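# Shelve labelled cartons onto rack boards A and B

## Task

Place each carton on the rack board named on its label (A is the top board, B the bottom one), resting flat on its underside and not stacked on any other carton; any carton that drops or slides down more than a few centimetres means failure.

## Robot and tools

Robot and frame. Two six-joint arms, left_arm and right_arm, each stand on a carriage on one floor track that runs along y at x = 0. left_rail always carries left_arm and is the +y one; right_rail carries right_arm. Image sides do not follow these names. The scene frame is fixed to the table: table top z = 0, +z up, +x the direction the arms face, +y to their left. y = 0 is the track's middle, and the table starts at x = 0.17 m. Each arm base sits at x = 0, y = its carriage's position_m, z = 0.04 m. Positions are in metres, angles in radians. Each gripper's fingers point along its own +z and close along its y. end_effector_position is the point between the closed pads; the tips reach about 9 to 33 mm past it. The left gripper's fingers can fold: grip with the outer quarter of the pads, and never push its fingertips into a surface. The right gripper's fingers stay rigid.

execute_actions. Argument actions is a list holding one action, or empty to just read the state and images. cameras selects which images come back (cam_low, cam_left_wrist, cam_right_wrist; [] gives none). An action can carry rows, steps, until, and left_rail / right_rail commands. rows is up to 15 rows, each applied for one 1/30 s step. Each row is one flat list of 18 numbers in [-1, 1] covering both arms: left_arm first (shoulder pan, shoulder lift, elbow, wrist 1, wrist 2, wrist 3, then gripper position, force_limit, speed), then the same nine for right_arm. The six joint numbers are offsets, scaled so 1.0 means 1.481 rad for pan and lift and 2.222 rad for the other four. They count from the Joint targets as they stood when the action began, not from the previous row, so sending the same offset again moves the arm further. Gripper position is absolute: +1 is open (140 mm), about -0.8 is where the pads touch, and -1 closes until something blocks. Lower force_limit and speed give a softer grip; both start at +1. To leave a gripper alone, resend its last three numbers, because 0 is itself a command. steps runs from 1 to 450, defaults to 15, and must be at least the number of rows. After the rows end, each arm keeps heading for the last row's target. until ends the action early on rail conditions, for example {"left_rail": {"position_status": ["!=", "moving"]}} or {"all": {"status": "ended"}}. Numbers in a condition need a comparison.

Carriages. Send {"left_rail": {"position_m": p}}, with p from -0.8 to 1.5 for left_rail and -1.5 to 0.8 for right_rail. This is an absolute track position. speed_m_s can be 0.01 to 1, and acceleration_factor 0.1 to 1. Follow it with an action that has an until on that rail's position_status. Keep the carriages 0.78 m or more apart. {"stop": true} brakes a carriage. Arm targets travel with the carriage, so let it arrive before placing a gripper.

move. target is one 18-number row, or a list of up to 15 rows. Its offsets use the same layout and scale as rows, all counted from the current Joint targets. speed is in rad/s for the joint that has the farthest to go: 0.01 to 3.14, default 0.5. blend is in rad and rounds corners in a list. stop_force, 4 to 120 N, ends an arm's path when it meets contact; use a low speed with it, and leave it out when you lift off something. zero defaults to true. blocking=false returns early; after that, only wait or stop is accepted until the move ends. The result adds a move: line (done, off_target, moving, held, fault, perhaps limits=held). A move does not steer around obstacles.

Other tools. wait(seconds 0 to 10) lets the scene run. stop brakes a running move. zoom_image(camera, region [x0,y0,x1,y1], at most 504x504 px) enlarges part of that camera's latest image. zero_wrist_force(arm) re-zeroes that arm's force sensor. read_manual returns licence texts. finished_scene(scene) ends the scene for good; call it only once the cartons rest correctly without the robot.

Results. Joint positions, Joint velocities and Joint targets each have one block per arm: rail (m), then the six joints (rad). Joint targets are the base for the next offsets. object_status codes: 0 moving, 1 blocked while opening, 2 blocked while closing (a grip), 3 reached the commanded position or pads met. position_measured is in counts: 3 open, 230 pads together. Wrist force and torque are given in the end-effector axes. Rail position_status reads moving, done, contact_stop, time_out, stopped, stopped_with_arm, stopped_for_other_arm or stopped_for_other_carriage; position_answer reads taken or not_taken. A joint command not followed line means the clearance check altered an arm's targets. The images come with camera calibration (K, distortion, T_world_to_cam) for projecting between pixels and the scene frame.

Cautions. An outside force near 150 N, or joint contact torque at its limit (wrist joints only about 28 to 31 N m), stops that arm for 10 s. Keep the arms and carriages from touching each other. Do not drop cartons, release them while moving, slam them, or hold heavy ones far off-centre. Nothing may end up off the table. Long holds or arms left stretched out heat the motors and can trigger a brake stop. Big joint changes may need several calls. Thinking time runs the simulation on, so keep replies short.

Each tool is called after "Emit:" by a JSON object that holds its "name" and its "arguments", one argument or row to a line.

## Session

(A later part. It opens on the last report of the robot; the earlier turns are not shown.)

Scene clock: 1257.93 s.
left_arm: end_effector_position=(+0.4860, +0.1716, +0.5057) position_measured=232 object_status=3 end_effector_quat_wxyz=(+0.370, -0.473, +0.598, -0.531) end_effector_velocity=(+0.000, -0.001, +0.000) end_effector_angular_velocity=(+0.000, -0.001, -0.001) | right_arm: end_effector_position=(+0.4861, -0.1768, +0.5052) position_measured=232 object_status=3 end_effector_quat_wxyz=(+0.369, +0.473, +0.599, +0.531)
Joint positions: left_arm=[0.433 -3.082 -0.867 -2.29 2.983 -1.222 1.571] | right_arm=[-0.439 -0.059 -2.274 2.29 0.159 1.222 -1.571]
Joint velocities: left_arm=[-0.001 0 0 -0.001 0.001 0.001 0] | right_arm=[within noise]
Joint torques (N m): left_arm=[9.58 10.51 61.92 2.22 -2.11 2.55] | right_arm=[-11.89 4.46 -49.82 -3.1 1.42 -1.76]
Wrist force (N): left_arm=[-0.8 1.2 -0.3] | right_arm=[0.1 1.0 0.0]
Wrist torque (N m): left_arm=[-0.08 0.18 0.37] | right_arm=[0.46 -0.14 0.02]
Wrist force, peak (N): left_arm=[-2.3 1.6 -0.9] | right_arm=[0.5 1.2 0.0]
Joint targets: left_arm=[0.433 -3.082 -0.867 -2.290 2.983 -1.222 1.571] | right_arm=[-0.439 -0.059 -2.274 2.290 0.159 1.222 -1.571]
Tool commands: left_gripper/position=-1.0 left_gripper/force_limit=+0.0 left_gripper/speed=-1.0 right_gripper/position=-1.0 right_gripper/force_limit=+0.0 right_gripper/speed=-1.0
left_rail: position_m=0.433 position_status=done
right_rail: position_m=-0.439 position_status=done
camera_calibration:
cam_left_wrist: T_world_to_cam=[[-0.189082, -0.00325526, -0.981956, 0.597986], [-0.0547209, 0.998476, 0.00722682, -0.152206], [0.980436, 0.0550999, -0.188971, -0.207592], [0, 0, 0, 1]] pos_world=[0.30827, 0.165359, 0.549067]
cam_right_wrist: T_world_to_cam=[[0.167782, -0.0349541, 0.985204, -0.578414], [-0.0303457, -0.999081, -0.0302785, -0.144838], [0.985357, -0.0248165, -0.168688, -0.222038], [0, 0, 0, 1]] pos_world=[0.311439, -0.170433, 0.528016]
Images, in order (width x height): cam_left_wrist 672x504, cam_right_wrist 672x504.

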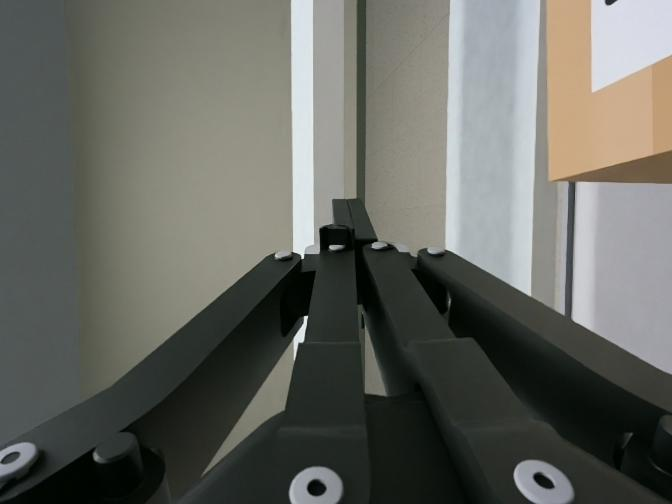

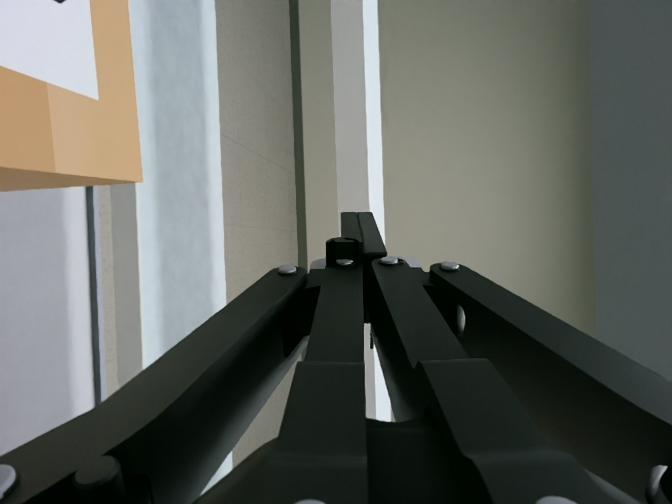

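Emit:
{"name": "execute_actions", "arguments": {
  "actions": [
    {"steps": 1}
  ],
  "cameras": ["cam_low"]
}}

Emit:
{"name": "zoom_image", "arguments": {
  "camera": "cam_low",
  "region": [230, 90, 380, 190]
}}

Emit:
{"name": "zoom_image", "arguments": {
  "camera": "cam_low",
  "region": [230, 170, 380, 270]
}}

Emit:
{"name": "zoom_image", "arguments": {
  "camera": "cam_low",
  "region": [500, 0, 672, 100]
}}

Emit:
{"name": "zoom_image", "arguments": {
  "camera": "cam_low",
  "region": [500, 140, 672, 340]
}}

Scene clock: 1281.03 s.
left_arm: end_effector_position=(+0.4860, +0.1715, +0.5057) position_measured=232 object_status=3 end_effector_quat_wxyz=(+0.370, -0.473, +0.598, -0.531) | right_arm: end_effector_position=(+0.4861, -0.1768, +0.5052) position_measured=232 object_status=3 end_effector_quat_wxyz=(+0.369, +0.473, +0.599, +0.531)
Joint positions: left_arm=[0.433 -3.082 -0.867 -2.29 2.983 -1.222 1.571] | right_arm=[-0.439 -0.059 -2.274 2.29 0.159 1.222 -1.571]
Joint torques (N m): left_arm=[9.43 12.6 61.51 0.47 -1.85 2.2] | right_arm=[-11.1 4.66 -48.65 -4.13 1.04 -1.59]
Wrist force (N): left_arm=[-1.0 1.6 -0.1] | right_arm=[0.2 1.0 0.2]
Wrist torque (N m): left_arm=[0.01 0.21 0.37] | right_arm=[0.45 -0.15 0.02]
Wrist force, peak (N): left_arm=[-1.2 1.6 -0.6] | right_arm=[0.4 1.1 0.1]
Joint targets: left_arm=[0.433 -3.082 -0.867 -2.290 2.983 -1.222 1.571] | right_arm=[-0.439 -0.059 -2.274 2.290 0.159 1.222 -1.571]
Tool commands: left_gripper/position=-1.0 left_gripper/force_limit=+0.0 left_gripper/speed=-1.0 right_gripper/position=-1.0 right_gripper/force_limit=+0.0 right_gripper/speed=-1.0
left_rail: position_m=0.433 position_status=done
right_rail: position_m=-0.439 position_status=done
Images, in order (width x height): cam_low 672x504.

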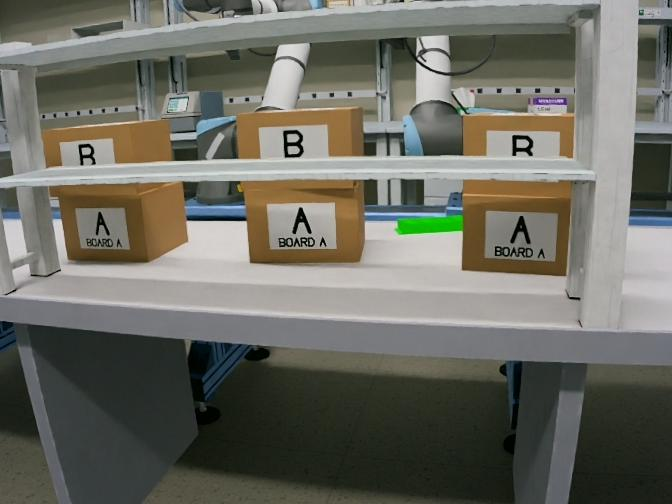

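Scaled by 3.360.

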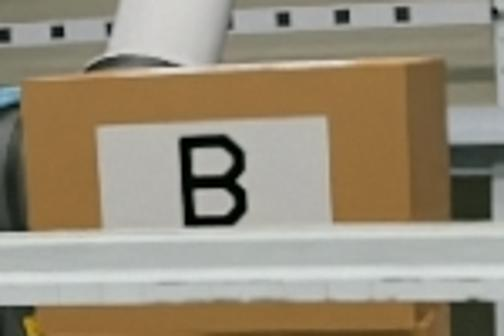

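Scaled by 3.360.

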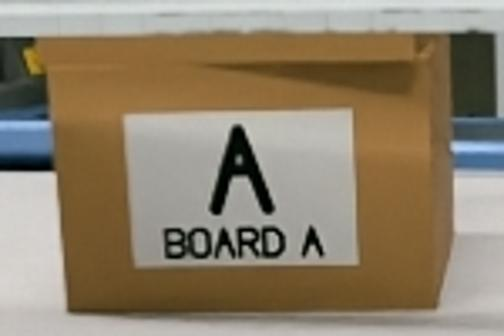

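Scaled by 2.930.

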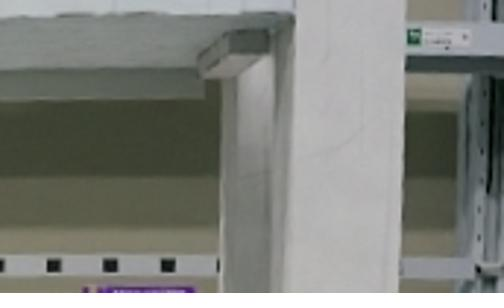

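Scaled by 2.520.

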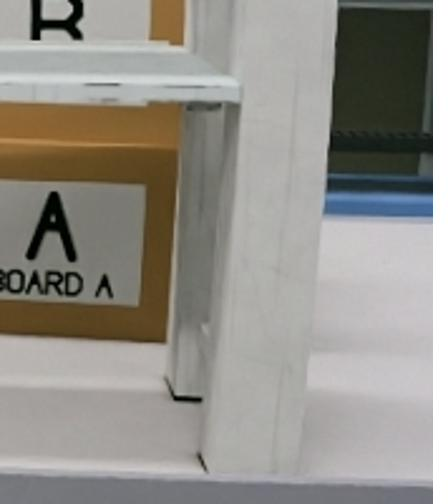

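Emit:
{"name": "move", "arguments": {
  "target": [0, -0.08964, -0.17021, 0.22995, 0, 0, -1.0, 0.0, -1.0, 0, 0.08964, 0.17021, -0.22995, 0, 0, -1.0, 0.0, -1.0],
  "speed": 0.35
}}

Scene clock: 1397.53 s.
left_arm: end_effector_position=(+0.4741, +0.1708, +0.2758) position_measured=232 object_status=3 end_effector_quat_wxyz=(+0.370, -0.473, +0.598, -0.531) | right_arm: end_effector_position=(+0.4740, -0.1761, +0.2753) position_measured=232 object_status=3 end_effector_quat_wxyz=(+0.369, +0.473, +0.599, +0.531)
Joint positions: left_arm=[0.433 -3.082 -1 -2.668 3.494 -1.222 1.571] | right_arm=[-0.439 -0.059 -2.141 2.668 -0.352 1.222 -1.571]
Joint torques (N m): left_arm=[9.32 -27.71 33.86 5.39 -1.75 2.07] | right_arm=[-9.54 18.93 -29.25 -6.41 0.56 -1.33]
Wrist force (N): left_arm=[-0.8 1.9 0.0] | right_arm=[0.6 0.8 0.3]
Wrist torque (N m): left_arm=[0.06 0.20 0.37] | right_arm=[0.42 -0.22 0.08]
Wrist force, peak (N): left_arm=[-0.8 3.5 -0.3] | right_arm=[0.2 2.7 -0.8]
Joint targets: left_arm=[0.433 -3.082 -1.000 -2.668 3.494 -1.222 1.571] | right_arm=[-0.439 -0.059 -2.141 2.668 -0.352 1.222 -1.571]
left_rail: position_m=0.433 position_status=done
right_rail: position_m=-0.439 position_status=done
move: done
camera_calibration:
cam_left_wrist: T_world_to_cam=[[-0.189178, -0.00326143, -0.981937, 0.370005], [-0.0547202, 0.998476, 0.00722589, -0.150397], [0.980417, 0.0550988, -0.189068, -0.239289], [0, 0, 0, 1]] pos_world=[0.29637, 0.164559, 0.319167]
cam_right_wrist: T_world_to_cam=[[0.167782, -0.0349541, 0.985204, -0.349861], [-0.0303457, -0.999081, -0.0302785, -0.151467], [0.985357, -0.0248165, -0.168688, -0.248879], [0, 0, 0, 1]] pos_world=[0.299339, -0.169733, 0.298116]

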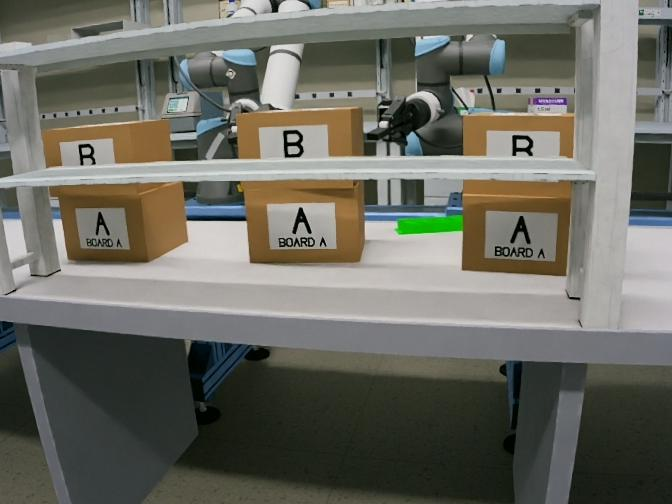

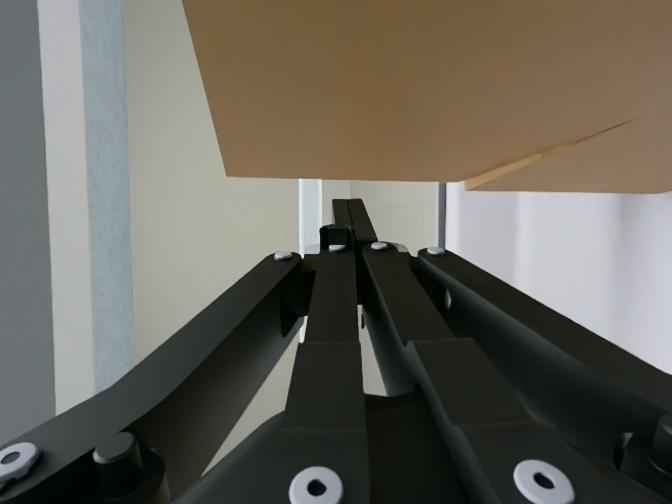

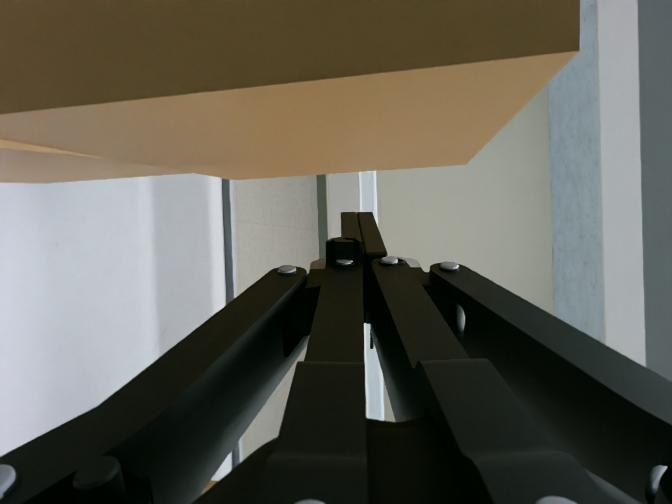

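Emit:
{"name": "move", "arguments": {
  "target": [-0.06077, 0, 0, 0, 0, 0, -1.0, 0.0, -1.0, 0.06077, 0, 0, 0, 0, 0, -1.0, 0.0, -1.0],
  "speed": 0.04,
  "stop_force": 20
}}

Scene clock: 1467.90 s.
left_arm: end_effector_position=(+0.4552, +0.1393, +0.2757) position_measured=232 object_status=3 end_effector_quat_wxyz=(+0.352, -0.452, +0.614, -0.543) | right_arm: end_effector_position=(+0.4549, -0.1444, +0.2752) position_measured=232 object_status=3 end_effector_quat_wxyz=(+0.351, +0.452, +0.615, +0.543)
Joint positions: left_arm=[0.433 -3.15 -1 -2.668 3.494 -1.222 1.571] | right_arm=[-0.439 0.009 -2.141 2.668 -0.352 1.222 -1.571]
Joint torques (N m): left_arm=[2.25 -21.39 41.43 2.6 12.14 2.26] | right_arm=[-4.78 18.1 -37.79 -3 -12.04 -1.25]
Wrist force (N): left_arm=[-20.2 1.9 -5.4] | right_arm=[-18.8 1.5 -2.8]
Wrist torque (N m): left_arm=[0.10 -0.48 0.36] | right_arm=[0.46 -0.71 0.07]
Wrist force, peak (N): left_arm=[-30.0 -2.1 -8.0] | right_arm=[-28.5 3.8 -6.7]
Joint targets: left_arm=[0.433 -3.150 -1.000 -2.668 3.494 -1.222 1.571] | right_arm=[-0.439 0.009 -2.141 2.668 -0.352 1.222 -1.571]
left_rail: position_m=0.433 position_status=done
right_rail: position_m=-0.439 position_status=done
move: contact (left_arm, right_arm); left_arm: the shoulder pan is farthest, 0.022 rad from its target; right_arm: the shoulder pan is farthest, 0.022 rad from its target
camera_calibration:
cam_left_wrist: T_world_to_cam=[[-0.188968, 0.00953338, -0.981937, 0.36436], [0.0129112, 0.999891, 0.00722301, -0.150954], [0.981898, -0.011313, -0.18907, -0.210516], [0, 0, 0, 1]] pos_world=[0.277506, 0.145082, 0.319066]
cam_right_wrist: T_world_to_cam=[[0.169877, -0.0234455, 0.985186, -0.344728], [0.0377257, -0.998829, -0.0302753, -0.151357], [0.984743, 0.0423099, -0.168793, -0.219345], [0, 0, 0, 1]] pos_world=[0.28027, -0.149982, 0.298015]

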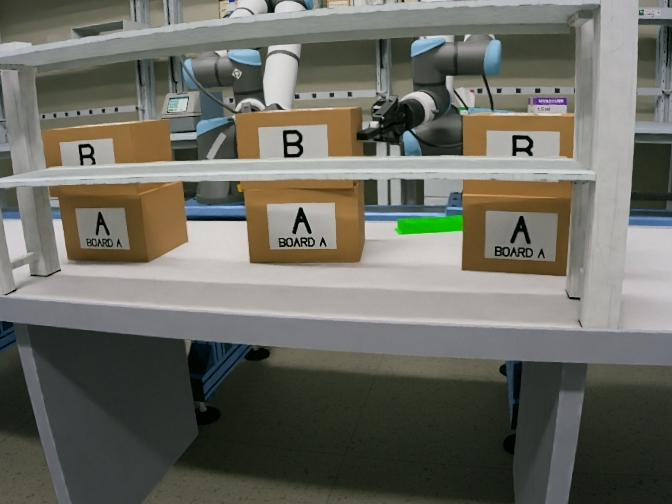

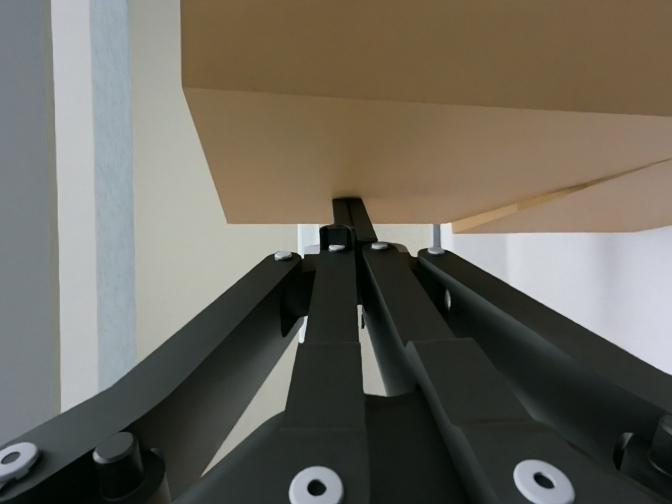

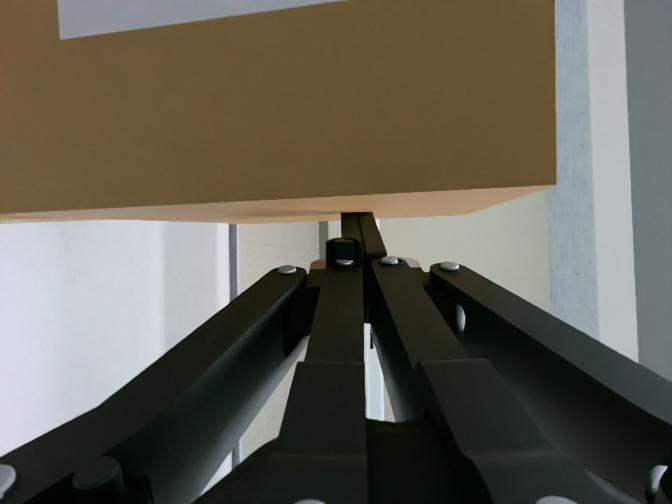

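Emit:
{"name": "move", "arguments": {
  "target": [-0.00135, 0, 0, 0, 0, 0, -1.0, 0.0, -1.0, 0.00135, 0, 0, 0, 0, 0, -1.0, 0.0, -1.0],
  "speed": 0.02,
  "cameras": []
}}

Scene clock: 1474.73 s.
left_arm: end_effector_position=(+0.4546, +0.1384, +0.2757) position_measured=232 object_status=3 end_effector_quat_wxyz=(+0.351, -0.451, +0.614, -0.543) | right_arm: end_effector_position=(+0.4544, -0.1436, +0.2752) position_measured=232 object_status=3 end_effector_quat_wxyz=(+0.351, +0.451, +0.615, +0.543)
Joint positions: left_arm=[0.433 -3.151 -1 -2.668 3.494 -1.222 1.571] | right_arm=[-0.439 0.011 -2.141 2.668 -0.352 1.222 -1.571]
Joint torques (N m): left_arm=[-31.5 -20.01 41.14 2.63 12.4 2.3] | right_arm=[30.19 18.19 -38.54 -2.7 -11.89 -1.47]
Wrist force (N): left_arm=[-33.6 -3.1 -9.2] | right_arm=[-32.5 4.1 -8.1]
Wrist torque (N m): left_arm=[0.15 -0.94 0.30] | right_arm=[0.33 -1.06 0.09]
Wrist force, peak (N): left_arm=[-33.6 -3.1 -9.2] | right_arm=[-32.5 4.1 -8.1]
Joint targets: left_arm=[0.433 -3.152 -1.000 -2.668 3.494 -1.222 1.571] | right_arm=[-0.439 0.011 -2.141 2.668 -0.352 1.222 -1.571]
left_rail: position_m=0.433 position_status=done
right_rail: position_m=-0.439 position_status=done
move: done
No camera images: "cameras" was empty.

Emit:
{"name": "move", "arguments": {
  "target": [0, 0.0125, 0.0104, -0.0187, 0, 0, -1.0, 0.0, -1.0, 0, -0.0125, -0.0104, 0.0187, 0, 0, -1.0, 0.0, -1.0],
  "speed": 0.05
}}

Scene clock: 1486.37 s.
left_arm: end_effector_position=(+0.4566, +0.1384, +0.2902) position_measured=232 object_status=3 end_effector_quat_wxyz=(+0.351, -0.451, +0.614, -0.544) | right_arm: end_effector_position=(+0.4564, -0.1435, +0.2897) position_measured=232 object_status=3 end_effector_quat_wxyz=(+0.351, +0.451, +0.615, +0.543)
Joint positions: left_arm=[0.433 -3.152 -0.981 -2.645 3.453 -1.222 1.571] | right_arm=[-0.439 0.011 -2.159 2.645 -0.311 1.222 -1.571]
Joint torques (N m): left_arm=[-27.44 19.01 66.26 1.39 11.24 2.44] | right_arm=[27.23 -7.89 -54.49 -1.01 -11.88 -1.54]
Wrist force (N): left_arm=[-34.1 10.3 -10.9] | right_arm=[-33.2 -8.6 -9.5]
Wrist torque (N m): left_arm=[-0.20 -1.04 0.47] | right_arm=[0.80 -1.17 -0.04]
Wrist force, peak (N): left_arm=[-34.5 11.5 -10.5] | right_arm=[-34.0 -9.4 -9.3]
Joint targets: left_arm=[0.433 -3.152 -0.981 -2.645 3.452 -1.222 1.571] | right_arm=[-0.439 0.011 -2.160 2.645 -0.310 1.222 -1.571]
left_rail: position_m=0.433 position_status=done
right_rail: position_m=-0.439 position_status=done
move: done
camera_calibration:
cam_left_wrist: T_world_to_cam=[[-0.18885, 0.00991238, -0.981956, 0.378885], [0.0149488, 0.999862, 0.00721818, -0.151138], [0.981892, -0.0133159, -0.188972, -0.208881], [0, 0, 0, 1]] pos_world=[0.27891, 0.14458, 0.333667]
cam_right_wrist: T_world_to_cam=[[0.16981, -0.0231114, 0.985206, -0.35929], [0.0397561, -0.99875, -0.0302815, -0.150921], [0.984675, 0.0443101, -0.168679, -0.218102], [0, 0, 0, 1]] pos_world=[0.281771, -0.149372, 0.312616]

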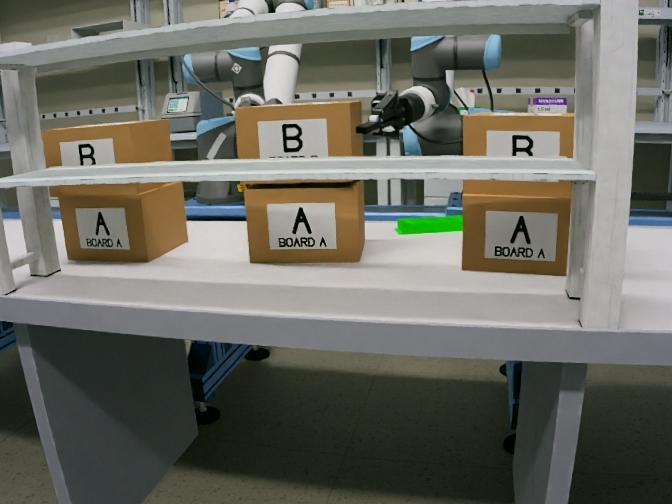

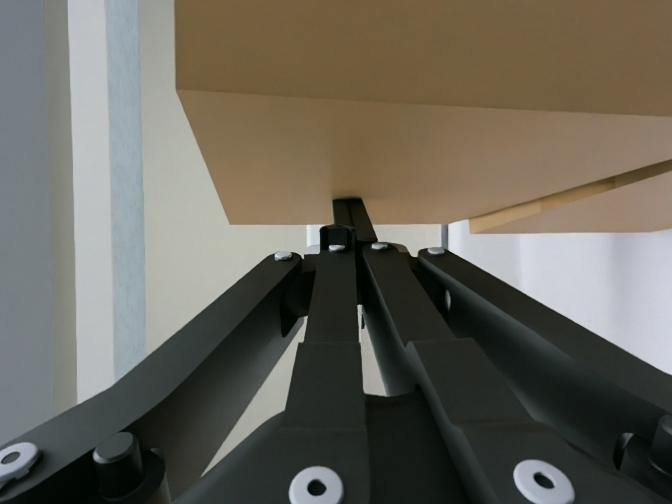

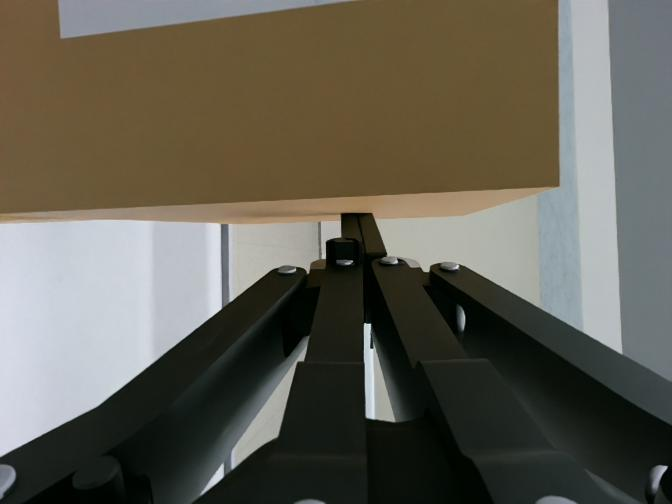

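Emit:
{"name": "move", "arguments": {
  "target": [-0.001, 0.06551, 0.05456, -0.09825, 0, 0, -1.0, 0.0, -1.0, 0.001, -0.06551, -0.05456, 0.09825, 0, 0, -1.0, 0.0, -1.0],
  "speed": 0.08
}}

Scene clock: 1505.90 s.
left_arm: end_effector_position=(+0.4541, +0.1377, +0.3706) position_measured=232 object_status=3 end_effector_quat_wxyz=(+0.351, -0.451, +0.615, -0.544) | right_arm: end_effector_position=(+0.4540, -0.1428, +0.3701) position_measured=232 object_status=3 end_effector_quat_wxyz=(+0.350, +0.451, +0.615, +0.544)
Joint positions: left_arm=[0.433 -3.153 -0.884 -2.524 3.234 -1.222 1.571] | right_arm=[-0.439 0.012 -2.256 2.524 -0.092 1.222 -1.571]
Joint torques (N m): left_arm=[-38.87 12.13 71.67 1.76 10.87 2.2] | right_arm=[33.13 -3.02 -58.38 -1.19 -11.69 -1.47]
Wrist force (N): left_arm=[-44.4 11.1 -13.6] | right_arm=[-43.8 -9.9 -12.1]
Wrist torque (N m): left_arm=[-0.25 -1.33 0.47] | right_arm=[0.73 -1.34 -0.13]
Wrist force, peak (N): left_arm=[-44.4 11.1 -13.6] | right_arm=[-44.2 -9.8 -12.6]
Joint targets: left_arm=[0.433 -3.153 -0.884 -2.524 3.234 -1.222 1.571] | right_arm=[-0.439 0.012 -2.257 2.524 -0.092 1.222 -1.571]
left_rail: position_m=0.433 position_status=done
right_rail: position_m=-0.439 position_status=done
move: done
camera_calibration:
cam_left_wrist: T_world_to_cam=[[-0.18895, 0.0101967, -0.981934, 0.457344], [0.0163806, 0.99984, 0.00723062, -0.151677], [0.98185, -0.0147184, -0.189086, -0.19098], [0, 0, 0, 1]] pos_world=[0.276413, 0.144178, 0.414066]
cam_right_wrist: T_world_to_cam=[[0.169847, -0.0228558, 0.985205, -0.438056], [0.0411827, -0.998693, -0.0302685, -0.148379], [0.98461, 0.0457145, -0.168684, -0.201966], [0, 0, 0, 1]] pos_world=[0.279371, -0.148964, 0.393016]

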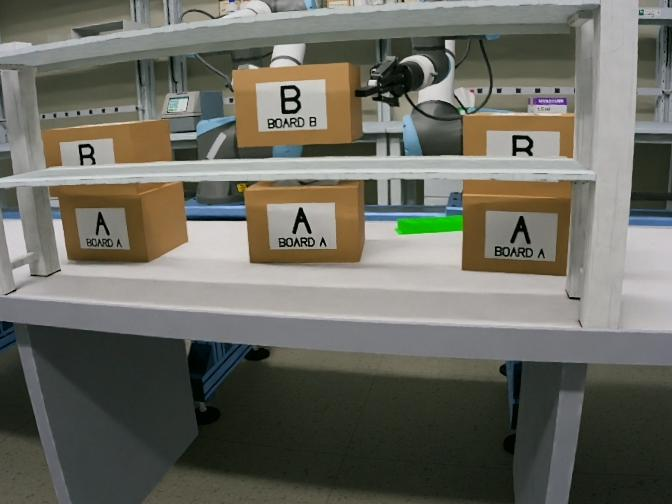

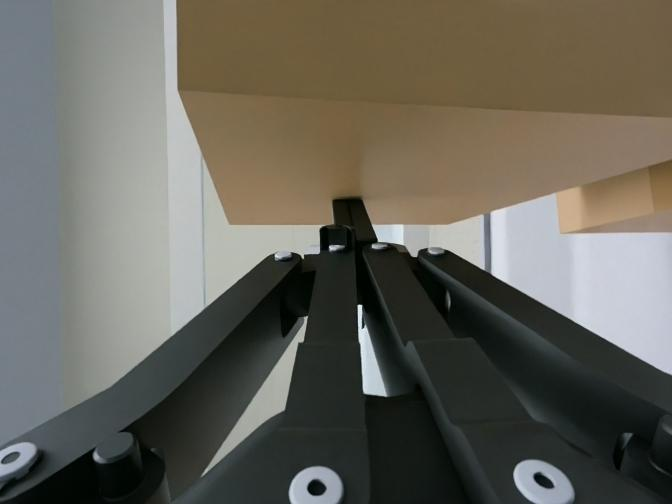

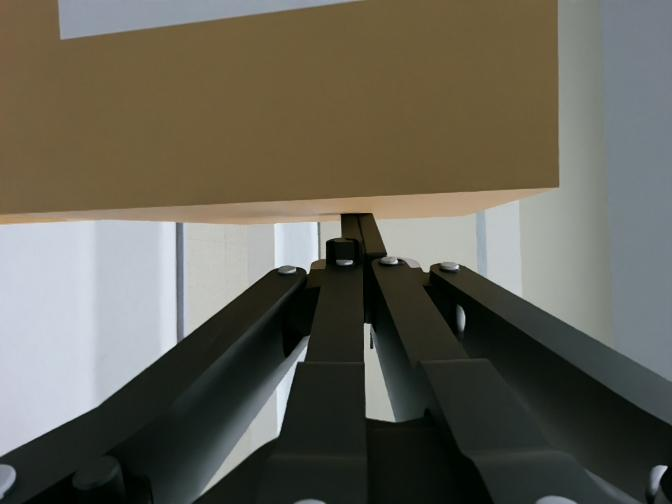

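Emit:
{"name": "zoom_image", "arguments": {
  "camera": "cam_low",
  "region": [210, 0, 410, 190]
}}

Scaled by 2.520.

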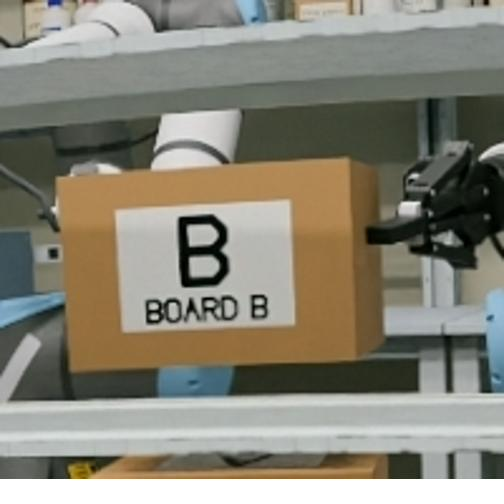

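Emit:
{"name": "move", "arguments": {
  "target": [
    [0.00095, -0.10787, 0.02568, 0.04622, 0, 0, -1.0, 0.0, -1.0, -0.00095, 0.10787, -0.02568, -0.04622, 0, 0, -1.0, 0.0, -1.0],
    [0.00149, -0.17132, 0.04531, 0.06888, 0, 0, -1.0, 0.0, -1.0, -0.00149, 0.17132, -0.04531, -0.06888, 0, 0, -1.0, 0.0, -1.0]
  ],
  "speed": 0.1,
  "blend": 0.02
}}

Emit:
{"name": "zoom_image", "arguments": {
  "camera": "cam_low",
  "region": [210, 0, 410, 190]
}}

Scene clock: 1551.07 s.
left_arm: end_effector_position=(+0.5567, +0.1378, +0.3707) position_measured=232 object_status=3 end_effector_quat_wxyz=(+0.351, -0.452, +0.614, -0.543) | right_arm: end_effector_position=(+0.5565, -0.1428, +0.3701) position_measured=232 object_status=3 end_effector_quat_wxyz=(+0.351, +0.451, +0.615, +0.543)
Joint positions: left_arm=[0.433 -3.151 -1.138 -2.423 3.387 -1.222 1.571] | right_arm=[-0.439 0.01 -2.003 2.423 -0.245 1.222 -1.571]
Joint torques (N m): left_arm=[-11.49 -7.82 67.62 9.67 10.48 2.49] | right_arm=[8.2 0.9 -56.12 -10.93 -11.77 -1.86]
Wrist force (N): left_arm=[-39.9 11.6 -12.1] | right_arm=[-39.4 -9.7 -10.8]
Wrist torque (N m): left_arm=[-0.13 -1.20 0.47] | right_arm=[0.72 -1.26 -0.07]
Wrist force, peak (N): left_arm=[-45.7 10.6 -14.8] | right_arm=[-45.4 -9.4 -13.4]
Joint targets: left_arm=[0.433 -3.151 -1.138 -2.423 3.387 -1.222 1.571] | right_arm=[-0.439 0.010 -2.003 2.423 -0.245 1.222 -1.571]
left_rail: position_m=0.433 position_status=done
right_rail: position_m=-0.439 position_status=done
move: done
camera_calibration:
cam_left_wrist: T_world_to_cam=[[-0.188954, 0.00978085, -0.981937, 0.476895], [0.0142362, 0.999873, 0.00722002, -0.152148], [0.981883, -0.0126148, -0.189069, -0.292022], [0, 0, 0, 1]] pos_world=[0.379009, 0.143781, 0.414166]
cam_right_wrist: T_world_to_cam=[[0.169897, -0.0232256, 0.985188, -0.455523], [0.0390435, -0.998779, -0.0302791, -0.151403], [0.984688, 0.0436095, -0.168782, -0.30321], [0, 0, 0, 1]] pos_world=[0.381871, -0.148575, 0.393015]

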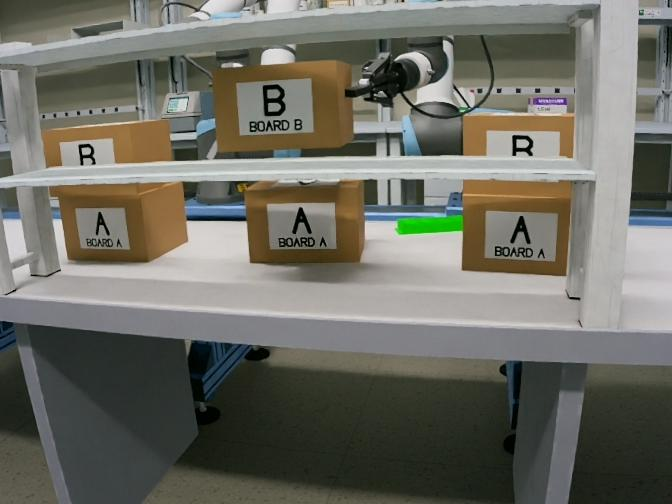

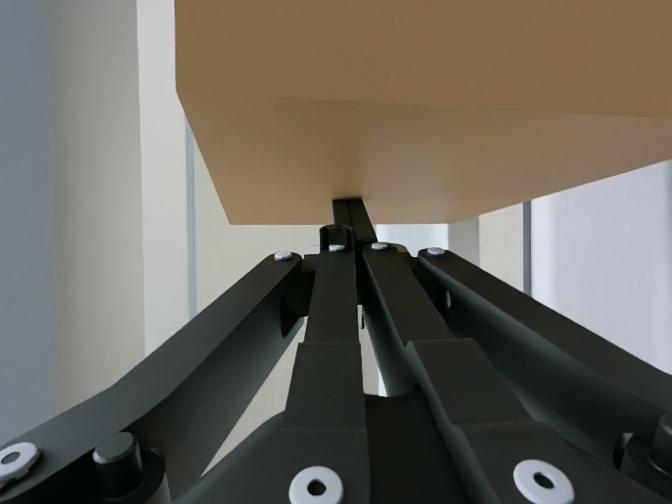

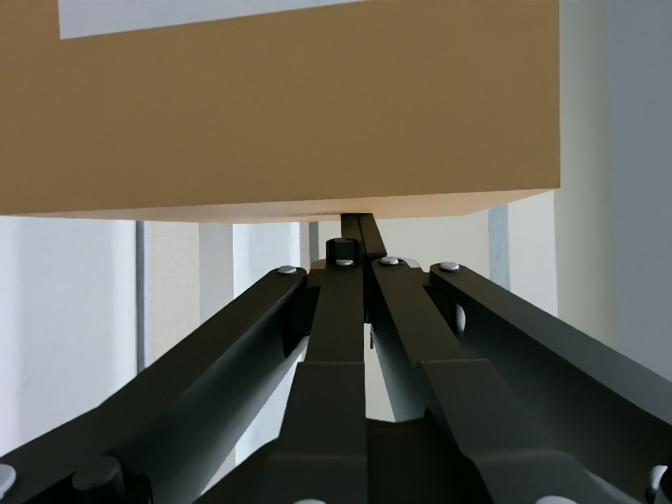

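Scaled by 2.520.

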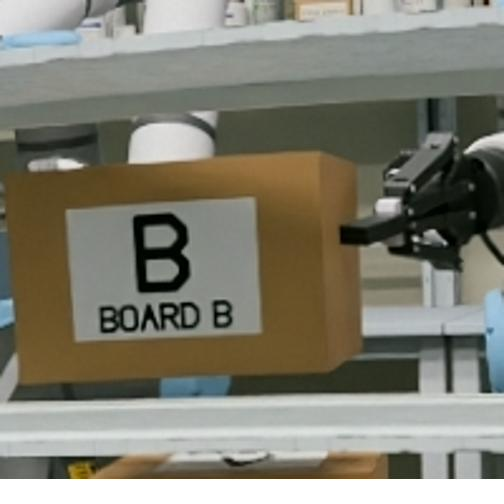

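Emit:
{"name": "move", "arguments": {
  "target": [
    [0.0002, -0.04465, 0.01608, 0.01368, 0, 0, -1.0, 0.0, -1.0, -0.0002, 0.04465, -0.01608, -0.01368, 0, 0, -1.0, 0.0, -1.0],
    [0.0007, -0.14034, 0.05749, 0.03606, 0, 0, -1.0, 0.0, -1.0, -0.0007, 0.14034, -0.05749, -0.03606, 0, 0, -1.0, 0.0, -1.0]
  ],
  "speed": 0.08,
  "blend": [0.02, 0],
  "cameras": ["cam_low"]
}}

Scene clock: 1593.10 s.
left_arm: end_effector_position=(+0.6570, +0.1375, +0.3707) position_measured=232 object_status=3 end_effector_quat_wxyz=(+0.352, -0.452, +0.614, -0.543) end_effector_velocity=(+0.001, +0.000, -0.003) end_effector_angular_velocity=(+0.000, +0.002, +0.000) | right_arm: end_effector_position=(+0.6568, -0.1425, +0.3701) position_measured=232 object_status=3 end_effector_quat_wxyz=(+0.351, +0.452, +0.615, +0.543)
Joint positions: left_arm=[0.433 -3.15 -1.346 -2.296 3.467 -1.222 1.571] | right_arm=[-0.439 0.009 -1.795 2.296 -0.325 1.222 -1.571]
Joint velocities: left_arm=[0 0 -0.005 0 0.002 0 0] | right_arm=[within noise]
Joint torques (N m): left_arm=[-17.93 12.62 65.15 9.76 9.83 2.55] | right_arm=[14.43 -21.19 -54.1 -10.97 -11.6 -1.75]
Wrist force (N): left_arm=[-42.9 11.2 -13.2] | right_arm=[-42.4 -9.9 -11.2]
Wrist torque (N m): left_arm=[-0.22 -1.26 0.48] | right_arm=[0.64 -1.28 -0.09]
Wrist force, peak (N): left_arm=[-42.9 11.2 -13.2] | right_arm=[-42.5 -9.7 -11.6]
Joint targets: left_arm=[0.433 -3.150 -1.346 -2.295 3.467 -1.222 1.571] | right_arm=[-0.439 0.009 -1.795 2.295 -0.325 1.222 -1.571]
left_rail: position_m=0.433 position_status=done
right_rail: position_m=-0.439 position_status=done
move: done
Images, in order (width x height): cam_low 672x504.

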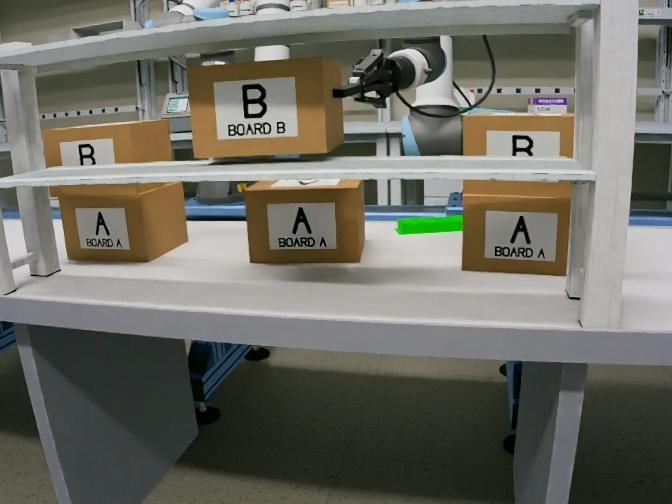

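Emit:
{"name": "move", "arguments": {
  "target": [
    [0.0005, -0.07427, 0.03922, 0.01028, 0, 0, -1.0, 0.0, -1.0, -0.0005, 0.07427, -0.03922, -0.01028, 0, 0, -1.0, 0.0, -1.0],
    [0.0009, -0.14089, 0.08003, 0.01387, 0, 0, -1.0, 0.0, -1.0, -0.0009, 0.14089, -0.08003, -0.01387, 0, 0, -1.0, 0.0, -1.0]
  ],
  "speed": 0.08,
  "blend": [0.02, 0],
  "cameras": ["cam_low"]
}}

Scene clock: 1605.40 s.
left_arm: end_effector_position=(+0.7754, +0.1376, +0.3707) position_measured=232 object_status=3 end_effector_quat_wxyz=(+0.352, -0.452, +0.614, -0.543) | right_arm: end_effector_position=(+0.7752, -0.1425, +0.3699) position_measured=232 object_status=3 end_effector_quat_wxyz=(+0.351, +0.452, +0.614, +0.543)
Joint positions: left_arm=[0.433 -3.148 -1.554 -2.118 3.498 -1.222 1.571] | right_arm=[-0.439 0.008 -1.586 2.118 -0.356 1.222 -1.571]
Joint torques (N m): left_arm=[-17.83 33.29 63.81 9.6 9.36 2.63] | right_arm=[14.92 -41.65 -53.23 -10.54 -11.48 -1.53]
Wrist force (N): left_arm=[-38.0 10.1 -11.8] | right_arm=[-37.2 -8.9 -10.1]
Wrist torque (N m): left_arm=[-0.26 -1.17 0.47] | right_arm=[0.69 -1.27 -0.08]
Wrist force, peak (N): left_arm=[-42.8 11.6 -14.0] | right_arm=[-42.8 -9.8 -11.3]
Joint targets: left_arm=[0.433 -3.148 -1.554 -2.118 3.498 -1.222 1.571] | right_arm=[-0.439 0.008 -1.586 2.118 -0.356 1.222 -1.571]
left_rail: position_m=0.433 position_status=done
right_rail: position_m=-0.439 position_status=done
move: done
Images, in order (width x height): cam_low 672x504.

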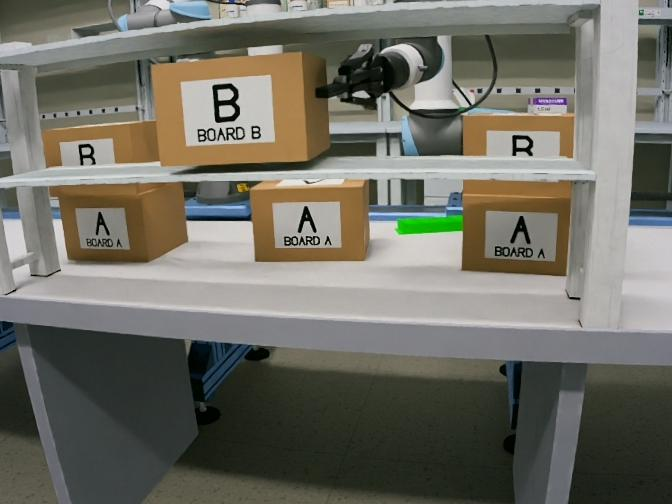

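Emit:
{"name": "move", "arguments": {
  "target": [0.0, -0.0245, -0.01627, 0.0326, 0, 0, -1.0, 0.0, -1.0, 0.0, 0.0245, 0.01627, -0.0326, 0, 0, -1.0, 0.0, -1.0],
  "speed": 0.02,
  "stop_force": 8,
  "cameras": ["cam_low"]
}}

Scene clock: 1630.77 s.
left_arm: end_effector_position=(+0.7758, +0.1376, +0.3538) position_measured=232 object_status=3 end_effector_quat_wxyz=(+0.352, -0.452, +0.614, -0.543) | right_arm: end_effector_position=(+0.7757, -0.1425, +0.3535) position_measured=232 object_status=3 end_effector_quat_wxyz=(+0.352, +0.452, +0.614, +0.543)
Joint positions: left_arm=[0.433 -3.148 -1.572 -2.135 3.533 -1.222 1.571] | right_arm=[-0.439 0.008 -1.569 2.134 -0.39 1.222 -1.571]
Joint torques (N m): left_arm=[-20.61 68.41 58.87 0.88 8.76 2.48] | right_arm=[16.13 -60.23 -46.82 -0.13 -11.15 -1.84]
Wrist force (N): left_arm=[-38.7 5.8 -14.2] | right_arm=[-38.4 -4.1 -9.7]
Wrist torque (N m): left_arm=[-0.07 -1.13 0.40] | right_arm=[0.55 -1.20 -0.01]
Wrist force, peak (N): left_arm=[-39.0 -0.2 -18.4] | right_arm=[-38.1 -10.1 -9.8]
Joint targets: left_arm=[0.433 -3.148 -1.572 -2.135 3.533 -1.222 1.571] | right_arm=[-0.439 0.008 -1.569 2.134 -0.390 1.222 -1.571]
left_rail: position_m=0.433 position_status=done
right_rail: position_m=-0.439 position_status=done
move: contact (left_arm, right_arm); left_arm: the wrist 1 is farthest, 0.037 rad from its target; right_arm: the wrist 1 is farthest, 0.038 rad from its target
Images, in order (width x height): cam_low 672x504.

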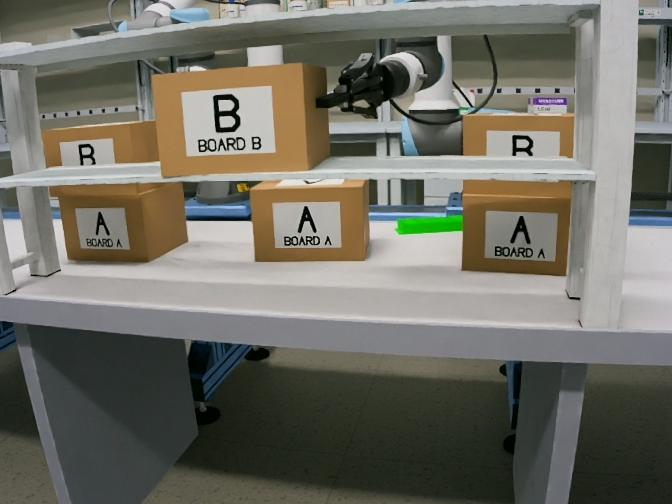

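Emit:
{"name": "move", "arguments": {
  "target": [
    [0.0, -0.0008, -0.0005, 0.001, 0, 0, -1.0, 0.0, -1.0, 0.0, 0.0008, 0.0005, -0.001, 0, 0, -1.0, 0.0, -1.0],
    [0.04, -0.0008, -0.0005, 0.001, 0, 0, -1.0, 0.0, -1.0, -0.04, 0.0008, 0.0005, -0.001, 0, 0, -1.0, 0.0, -1.0]
  ],
  "speed": [0.01, 0.04],
  "cameras": ["cam_low"]
}}

Scene clock: 1650.17 s.
left_arm: end_effector_position=(+0.7920, +0.1839, +0.3527) position_measured=232 object_status=3 end_effector_quat_wxyz=(+0.368, -0.470, +0.600, -0.532) | right_arm: end_effector_position=(+0.7918, -0.1888, +0.3524) position_measured=232 object_status=3 end_effector_quat_wxyz=(+0.367, +0.470, +0.601, +0.532)
Joint positions: left_arm=[0.433 -3.089 -1.573 -2.136 3.536 -1.222 1.571] | right_arm=[-0.439 -0.051 -1.568 2.136 -0.393 1.222 -1.571]
Joint torques (N m): left_arm=[10.23 26.45 36.45 4.78 -2 2.45] | right_arm=[-15.61 -33.28 -35.12 -4.45 2.68 -1.9]
Wrist force (N): left_arm=[-0.9 1.6 -0.2] | right_arm=[-0.2 3.5 1.6]
Wrist torque (N m): left_arm=[0.00 0.20 0.37] | right_arm=[1.03 -0.12 0.06]
Wrist force, peak (N): left_arm=[-38.3 1.0 -17.7] | right_arm=[-38.5 -3.8 -9.6]
Joint targets: left_arm=[0.433 -3.089 -1.573 -2.136 3.536 -1.222 1.571] | right_arm=[-0.439 -0.052 -1.568 2.136 -0.393 1.222 -1.571]
left_rail: position_m=0.433 position_status=done
right_rail: position_m=-0.439 position_status=done
move: done
Images, in order (width x height): cam_low 672x504.

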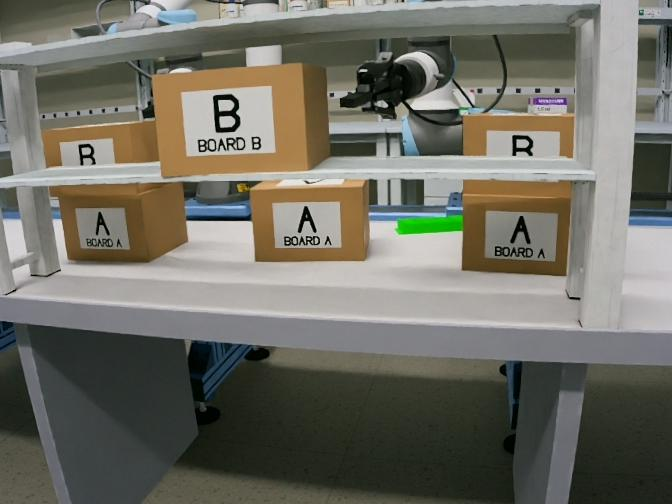

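Emit:
{"name": "move", "arguments": {
  "target": [
    [0.04, 0.01273, 0.00826, -0.01653, 0, 0, -1.0, 0.0, -1.0, -0.04, -0.01273, -0.00826, 0.01653, 0, 0, -1.0, 0.0, -1.0],
    [0.04, 0.15361, -0.07177, -0.03041, 0, 0, -1.0, 0.0, -1.0, -0.04, -0.15361, 0.07177, 0.03041, 0, 0, -1.0, 0.0, -1.0],
    [0.04, 0.29396, -0.12925, -0.06646, 0, 0, -1.0, 0.0, -1.0, -0.04, -0.29396, 0.12925, 0.06646, 0, 0, -1.0, 0.0, -1.0],
    [0.04, 0.33367, 0.06368, -0.48224, 0, 0, -1.0, 0.0, -1.0, -0.04, -0.33367, -0.06368, 0.48224, 0, 0, -1.0, 0.0, -1.0]
  ],
  "speed": [0.08, 0.25, 0.3, 0.5],
  "blend": [0.01, 0.03, 0.03, 0]
}}

Scene clock: 1886.60 s.
left_arm: end_effector_position=(+0.5041, +0.1976, +0.5180) position_measured=232 object_status=3 end_effector_quat_wxyz=(-0.237, +0.598, -0.642, +0.418) | right_arm: end_effector_position=(+0.5038, -0.2027, +0.5180) position_measured=232 object_status=3 end_effector_quat_wxyz=(+0.236, +0.597, +0.642, +0.418)
Joint positions: left_arm=[0.433 -3.03 -1.079 -1.995 2.464 -1.222 1.571] | right_arm=[-0.439 -0.111 -2.062 1.994 0.679 1.222 -1.571]
Joint torques (N m): left_arm=[3.27 24.87 61.11 -3 -1.34 2.79] | right_arm=[-9.61 -14.87 -49.18 3.77 2.63 -1.83]
Wrist force (N): left_arm=[-0.9 1.3 -0.1] | right_arm=[0.2 3.3 0.3]
Wrist torque (N m): left_arm=[0.00 0.17 0.34] | right_arm=[1.06 -0.12 0.16]
Wrist force, peak (N): left_arm=[-0.5 3.0 -1.5] | right_arm=[-1.2 4.2 2.8]
Joint targets: left_arm=[0.433 -3.030 -1.079 -1.995 2.464 -1.222 1.571] | right_arm=[-0.439 -0.111 -2.062 1.994 0.679 1.222 -1.571]
left_rail: position_m=0.433 position_status=done
right_rail: position_m=-0.439 position_status=done
move: done
camera_calibration:
cam_left_wrist: T_world_to_cam=[[-0.583006, -0.0572769, -0.810446, 0.73408], [-0.103942, 0.994573, 0.00448272, -0.150357], [0.805791, 0.0868532, -0.585796, 0.0628132], [0, 0, 0, 1]] pos_world=[0.36173, 0.186131, 0.632402]
cam_right_wrist: T_world_to_cam=[[0.563333, -0.0878382, 0.821547, -0.720184], [-0.0971501, -0.994477, -0.0397119, -0.130353], [0.820498, -0.0574424, -0.568756, 0.0457089], [0, 0, 0, 1]] pos_world=[0.355536, -0.190268, 0.612486]

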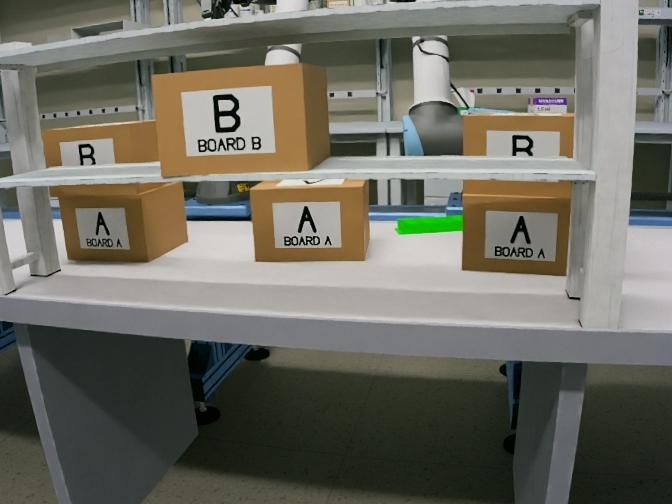

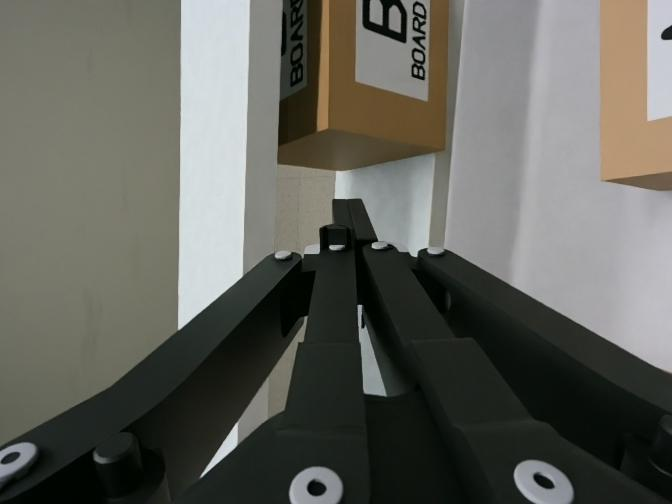

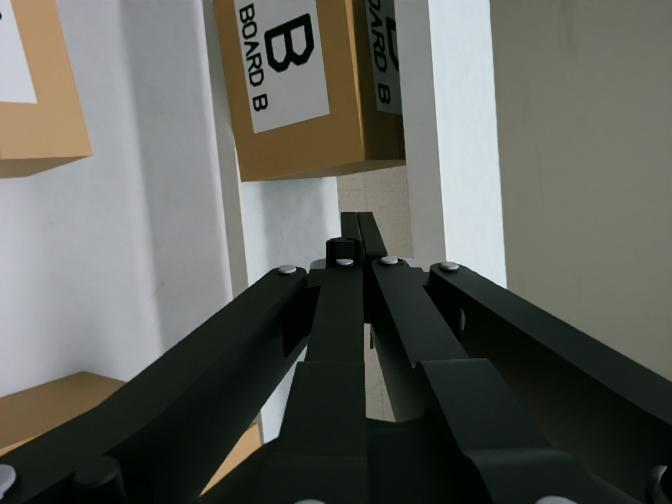

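Emit:
{"name": "zoom_image", "arguments": {
  "camera": "cam_left_wrist",
  "region": [520, 0, 672, 220]
}}

Emit:
{"name": "zoom_image", "arguments": {
  "camera": "cam_right_wrist",
  "region": [0, 0, 152, 220]
}}

Scaled by 2.291.

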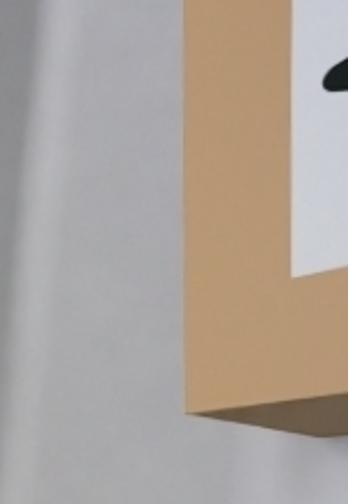

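Scaled by 2.291.

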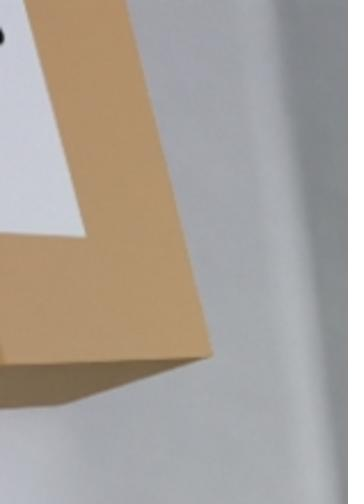

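Emit:
{"name": "execute_actions", "arguments": {
  "actions": [
    {"left_rail": {"position_m": 0.444, "speed_m_s": 0.1}, "right_rail": {"position_m": -0.425, "speed_m_s": 0.1}, "steps": 90, "until": {"all": {"status": "ended"}}}
  ],
  "cameras": []
}}

Scene clock: 1932.27 s.
left_arm: end_effector_position=(+0.5041, +0.2083, +0.5181) position_measured=232 object_status=3 end_effector_quat_wxyz=(-0.237, +0.598, -0.642, +0.418) | right_arm: end_effector_position=(+0.5037, -0.1886, +0.5181) position_measured=232 object_status=3 end_effector_quat_wxyz=(+0.236, +0.597, +0.642, +0.418)
Joint positions: left_arm=[0.444 -3.03 -1.079 -1.995 2.464 -1.222 1.571] | right_arm=[-0.425 -0.111 -2.062 1.994 0.679 1.222 -1.571]
Joint torques (N m): left_arm=[-12.25 24.86 55.6 -1.04 -1.09 2.52] | right_arm=[-1.11 -12.78 -43.81 1.48 2.5 -1.9]
Wrist force (N): left_arm=[-0.7 1.1 0.2] | right_arm=[0.3 3.1 0.5]
Wrist torque (N m): left_arm=[-0.02 0.12 0.34] | right_arm=[1.01 -0.14 0.16]
Wrist force, peak (N): left_arm=[-2.3 1.4 -0.9] | right_arm=[-1.5 3.3 0.2]
Joint targets: left_arm=[0.444 -3.030 -1.079 -1.995 2.464 -1.222 1.571] | right_arm=[-0.425 -0.111 -2.062 1.994 0.679 1.222 -1.571]
Tool commands: left_gripper/position=-1.0 left_gripper/force_limit=+0.0 left_gripper/speed=-1.0 right_gripper/position=-1.0 right_gripper/force_limit=+0.0 right_gripper/speed=-1.0
left_rail: position_m=0.444 speed_m_s=0.10 position_status=done
right_rail: position_m=-0.425 speed_m_s=0.10 position_status=done
No camera images: "cameras" was empty.


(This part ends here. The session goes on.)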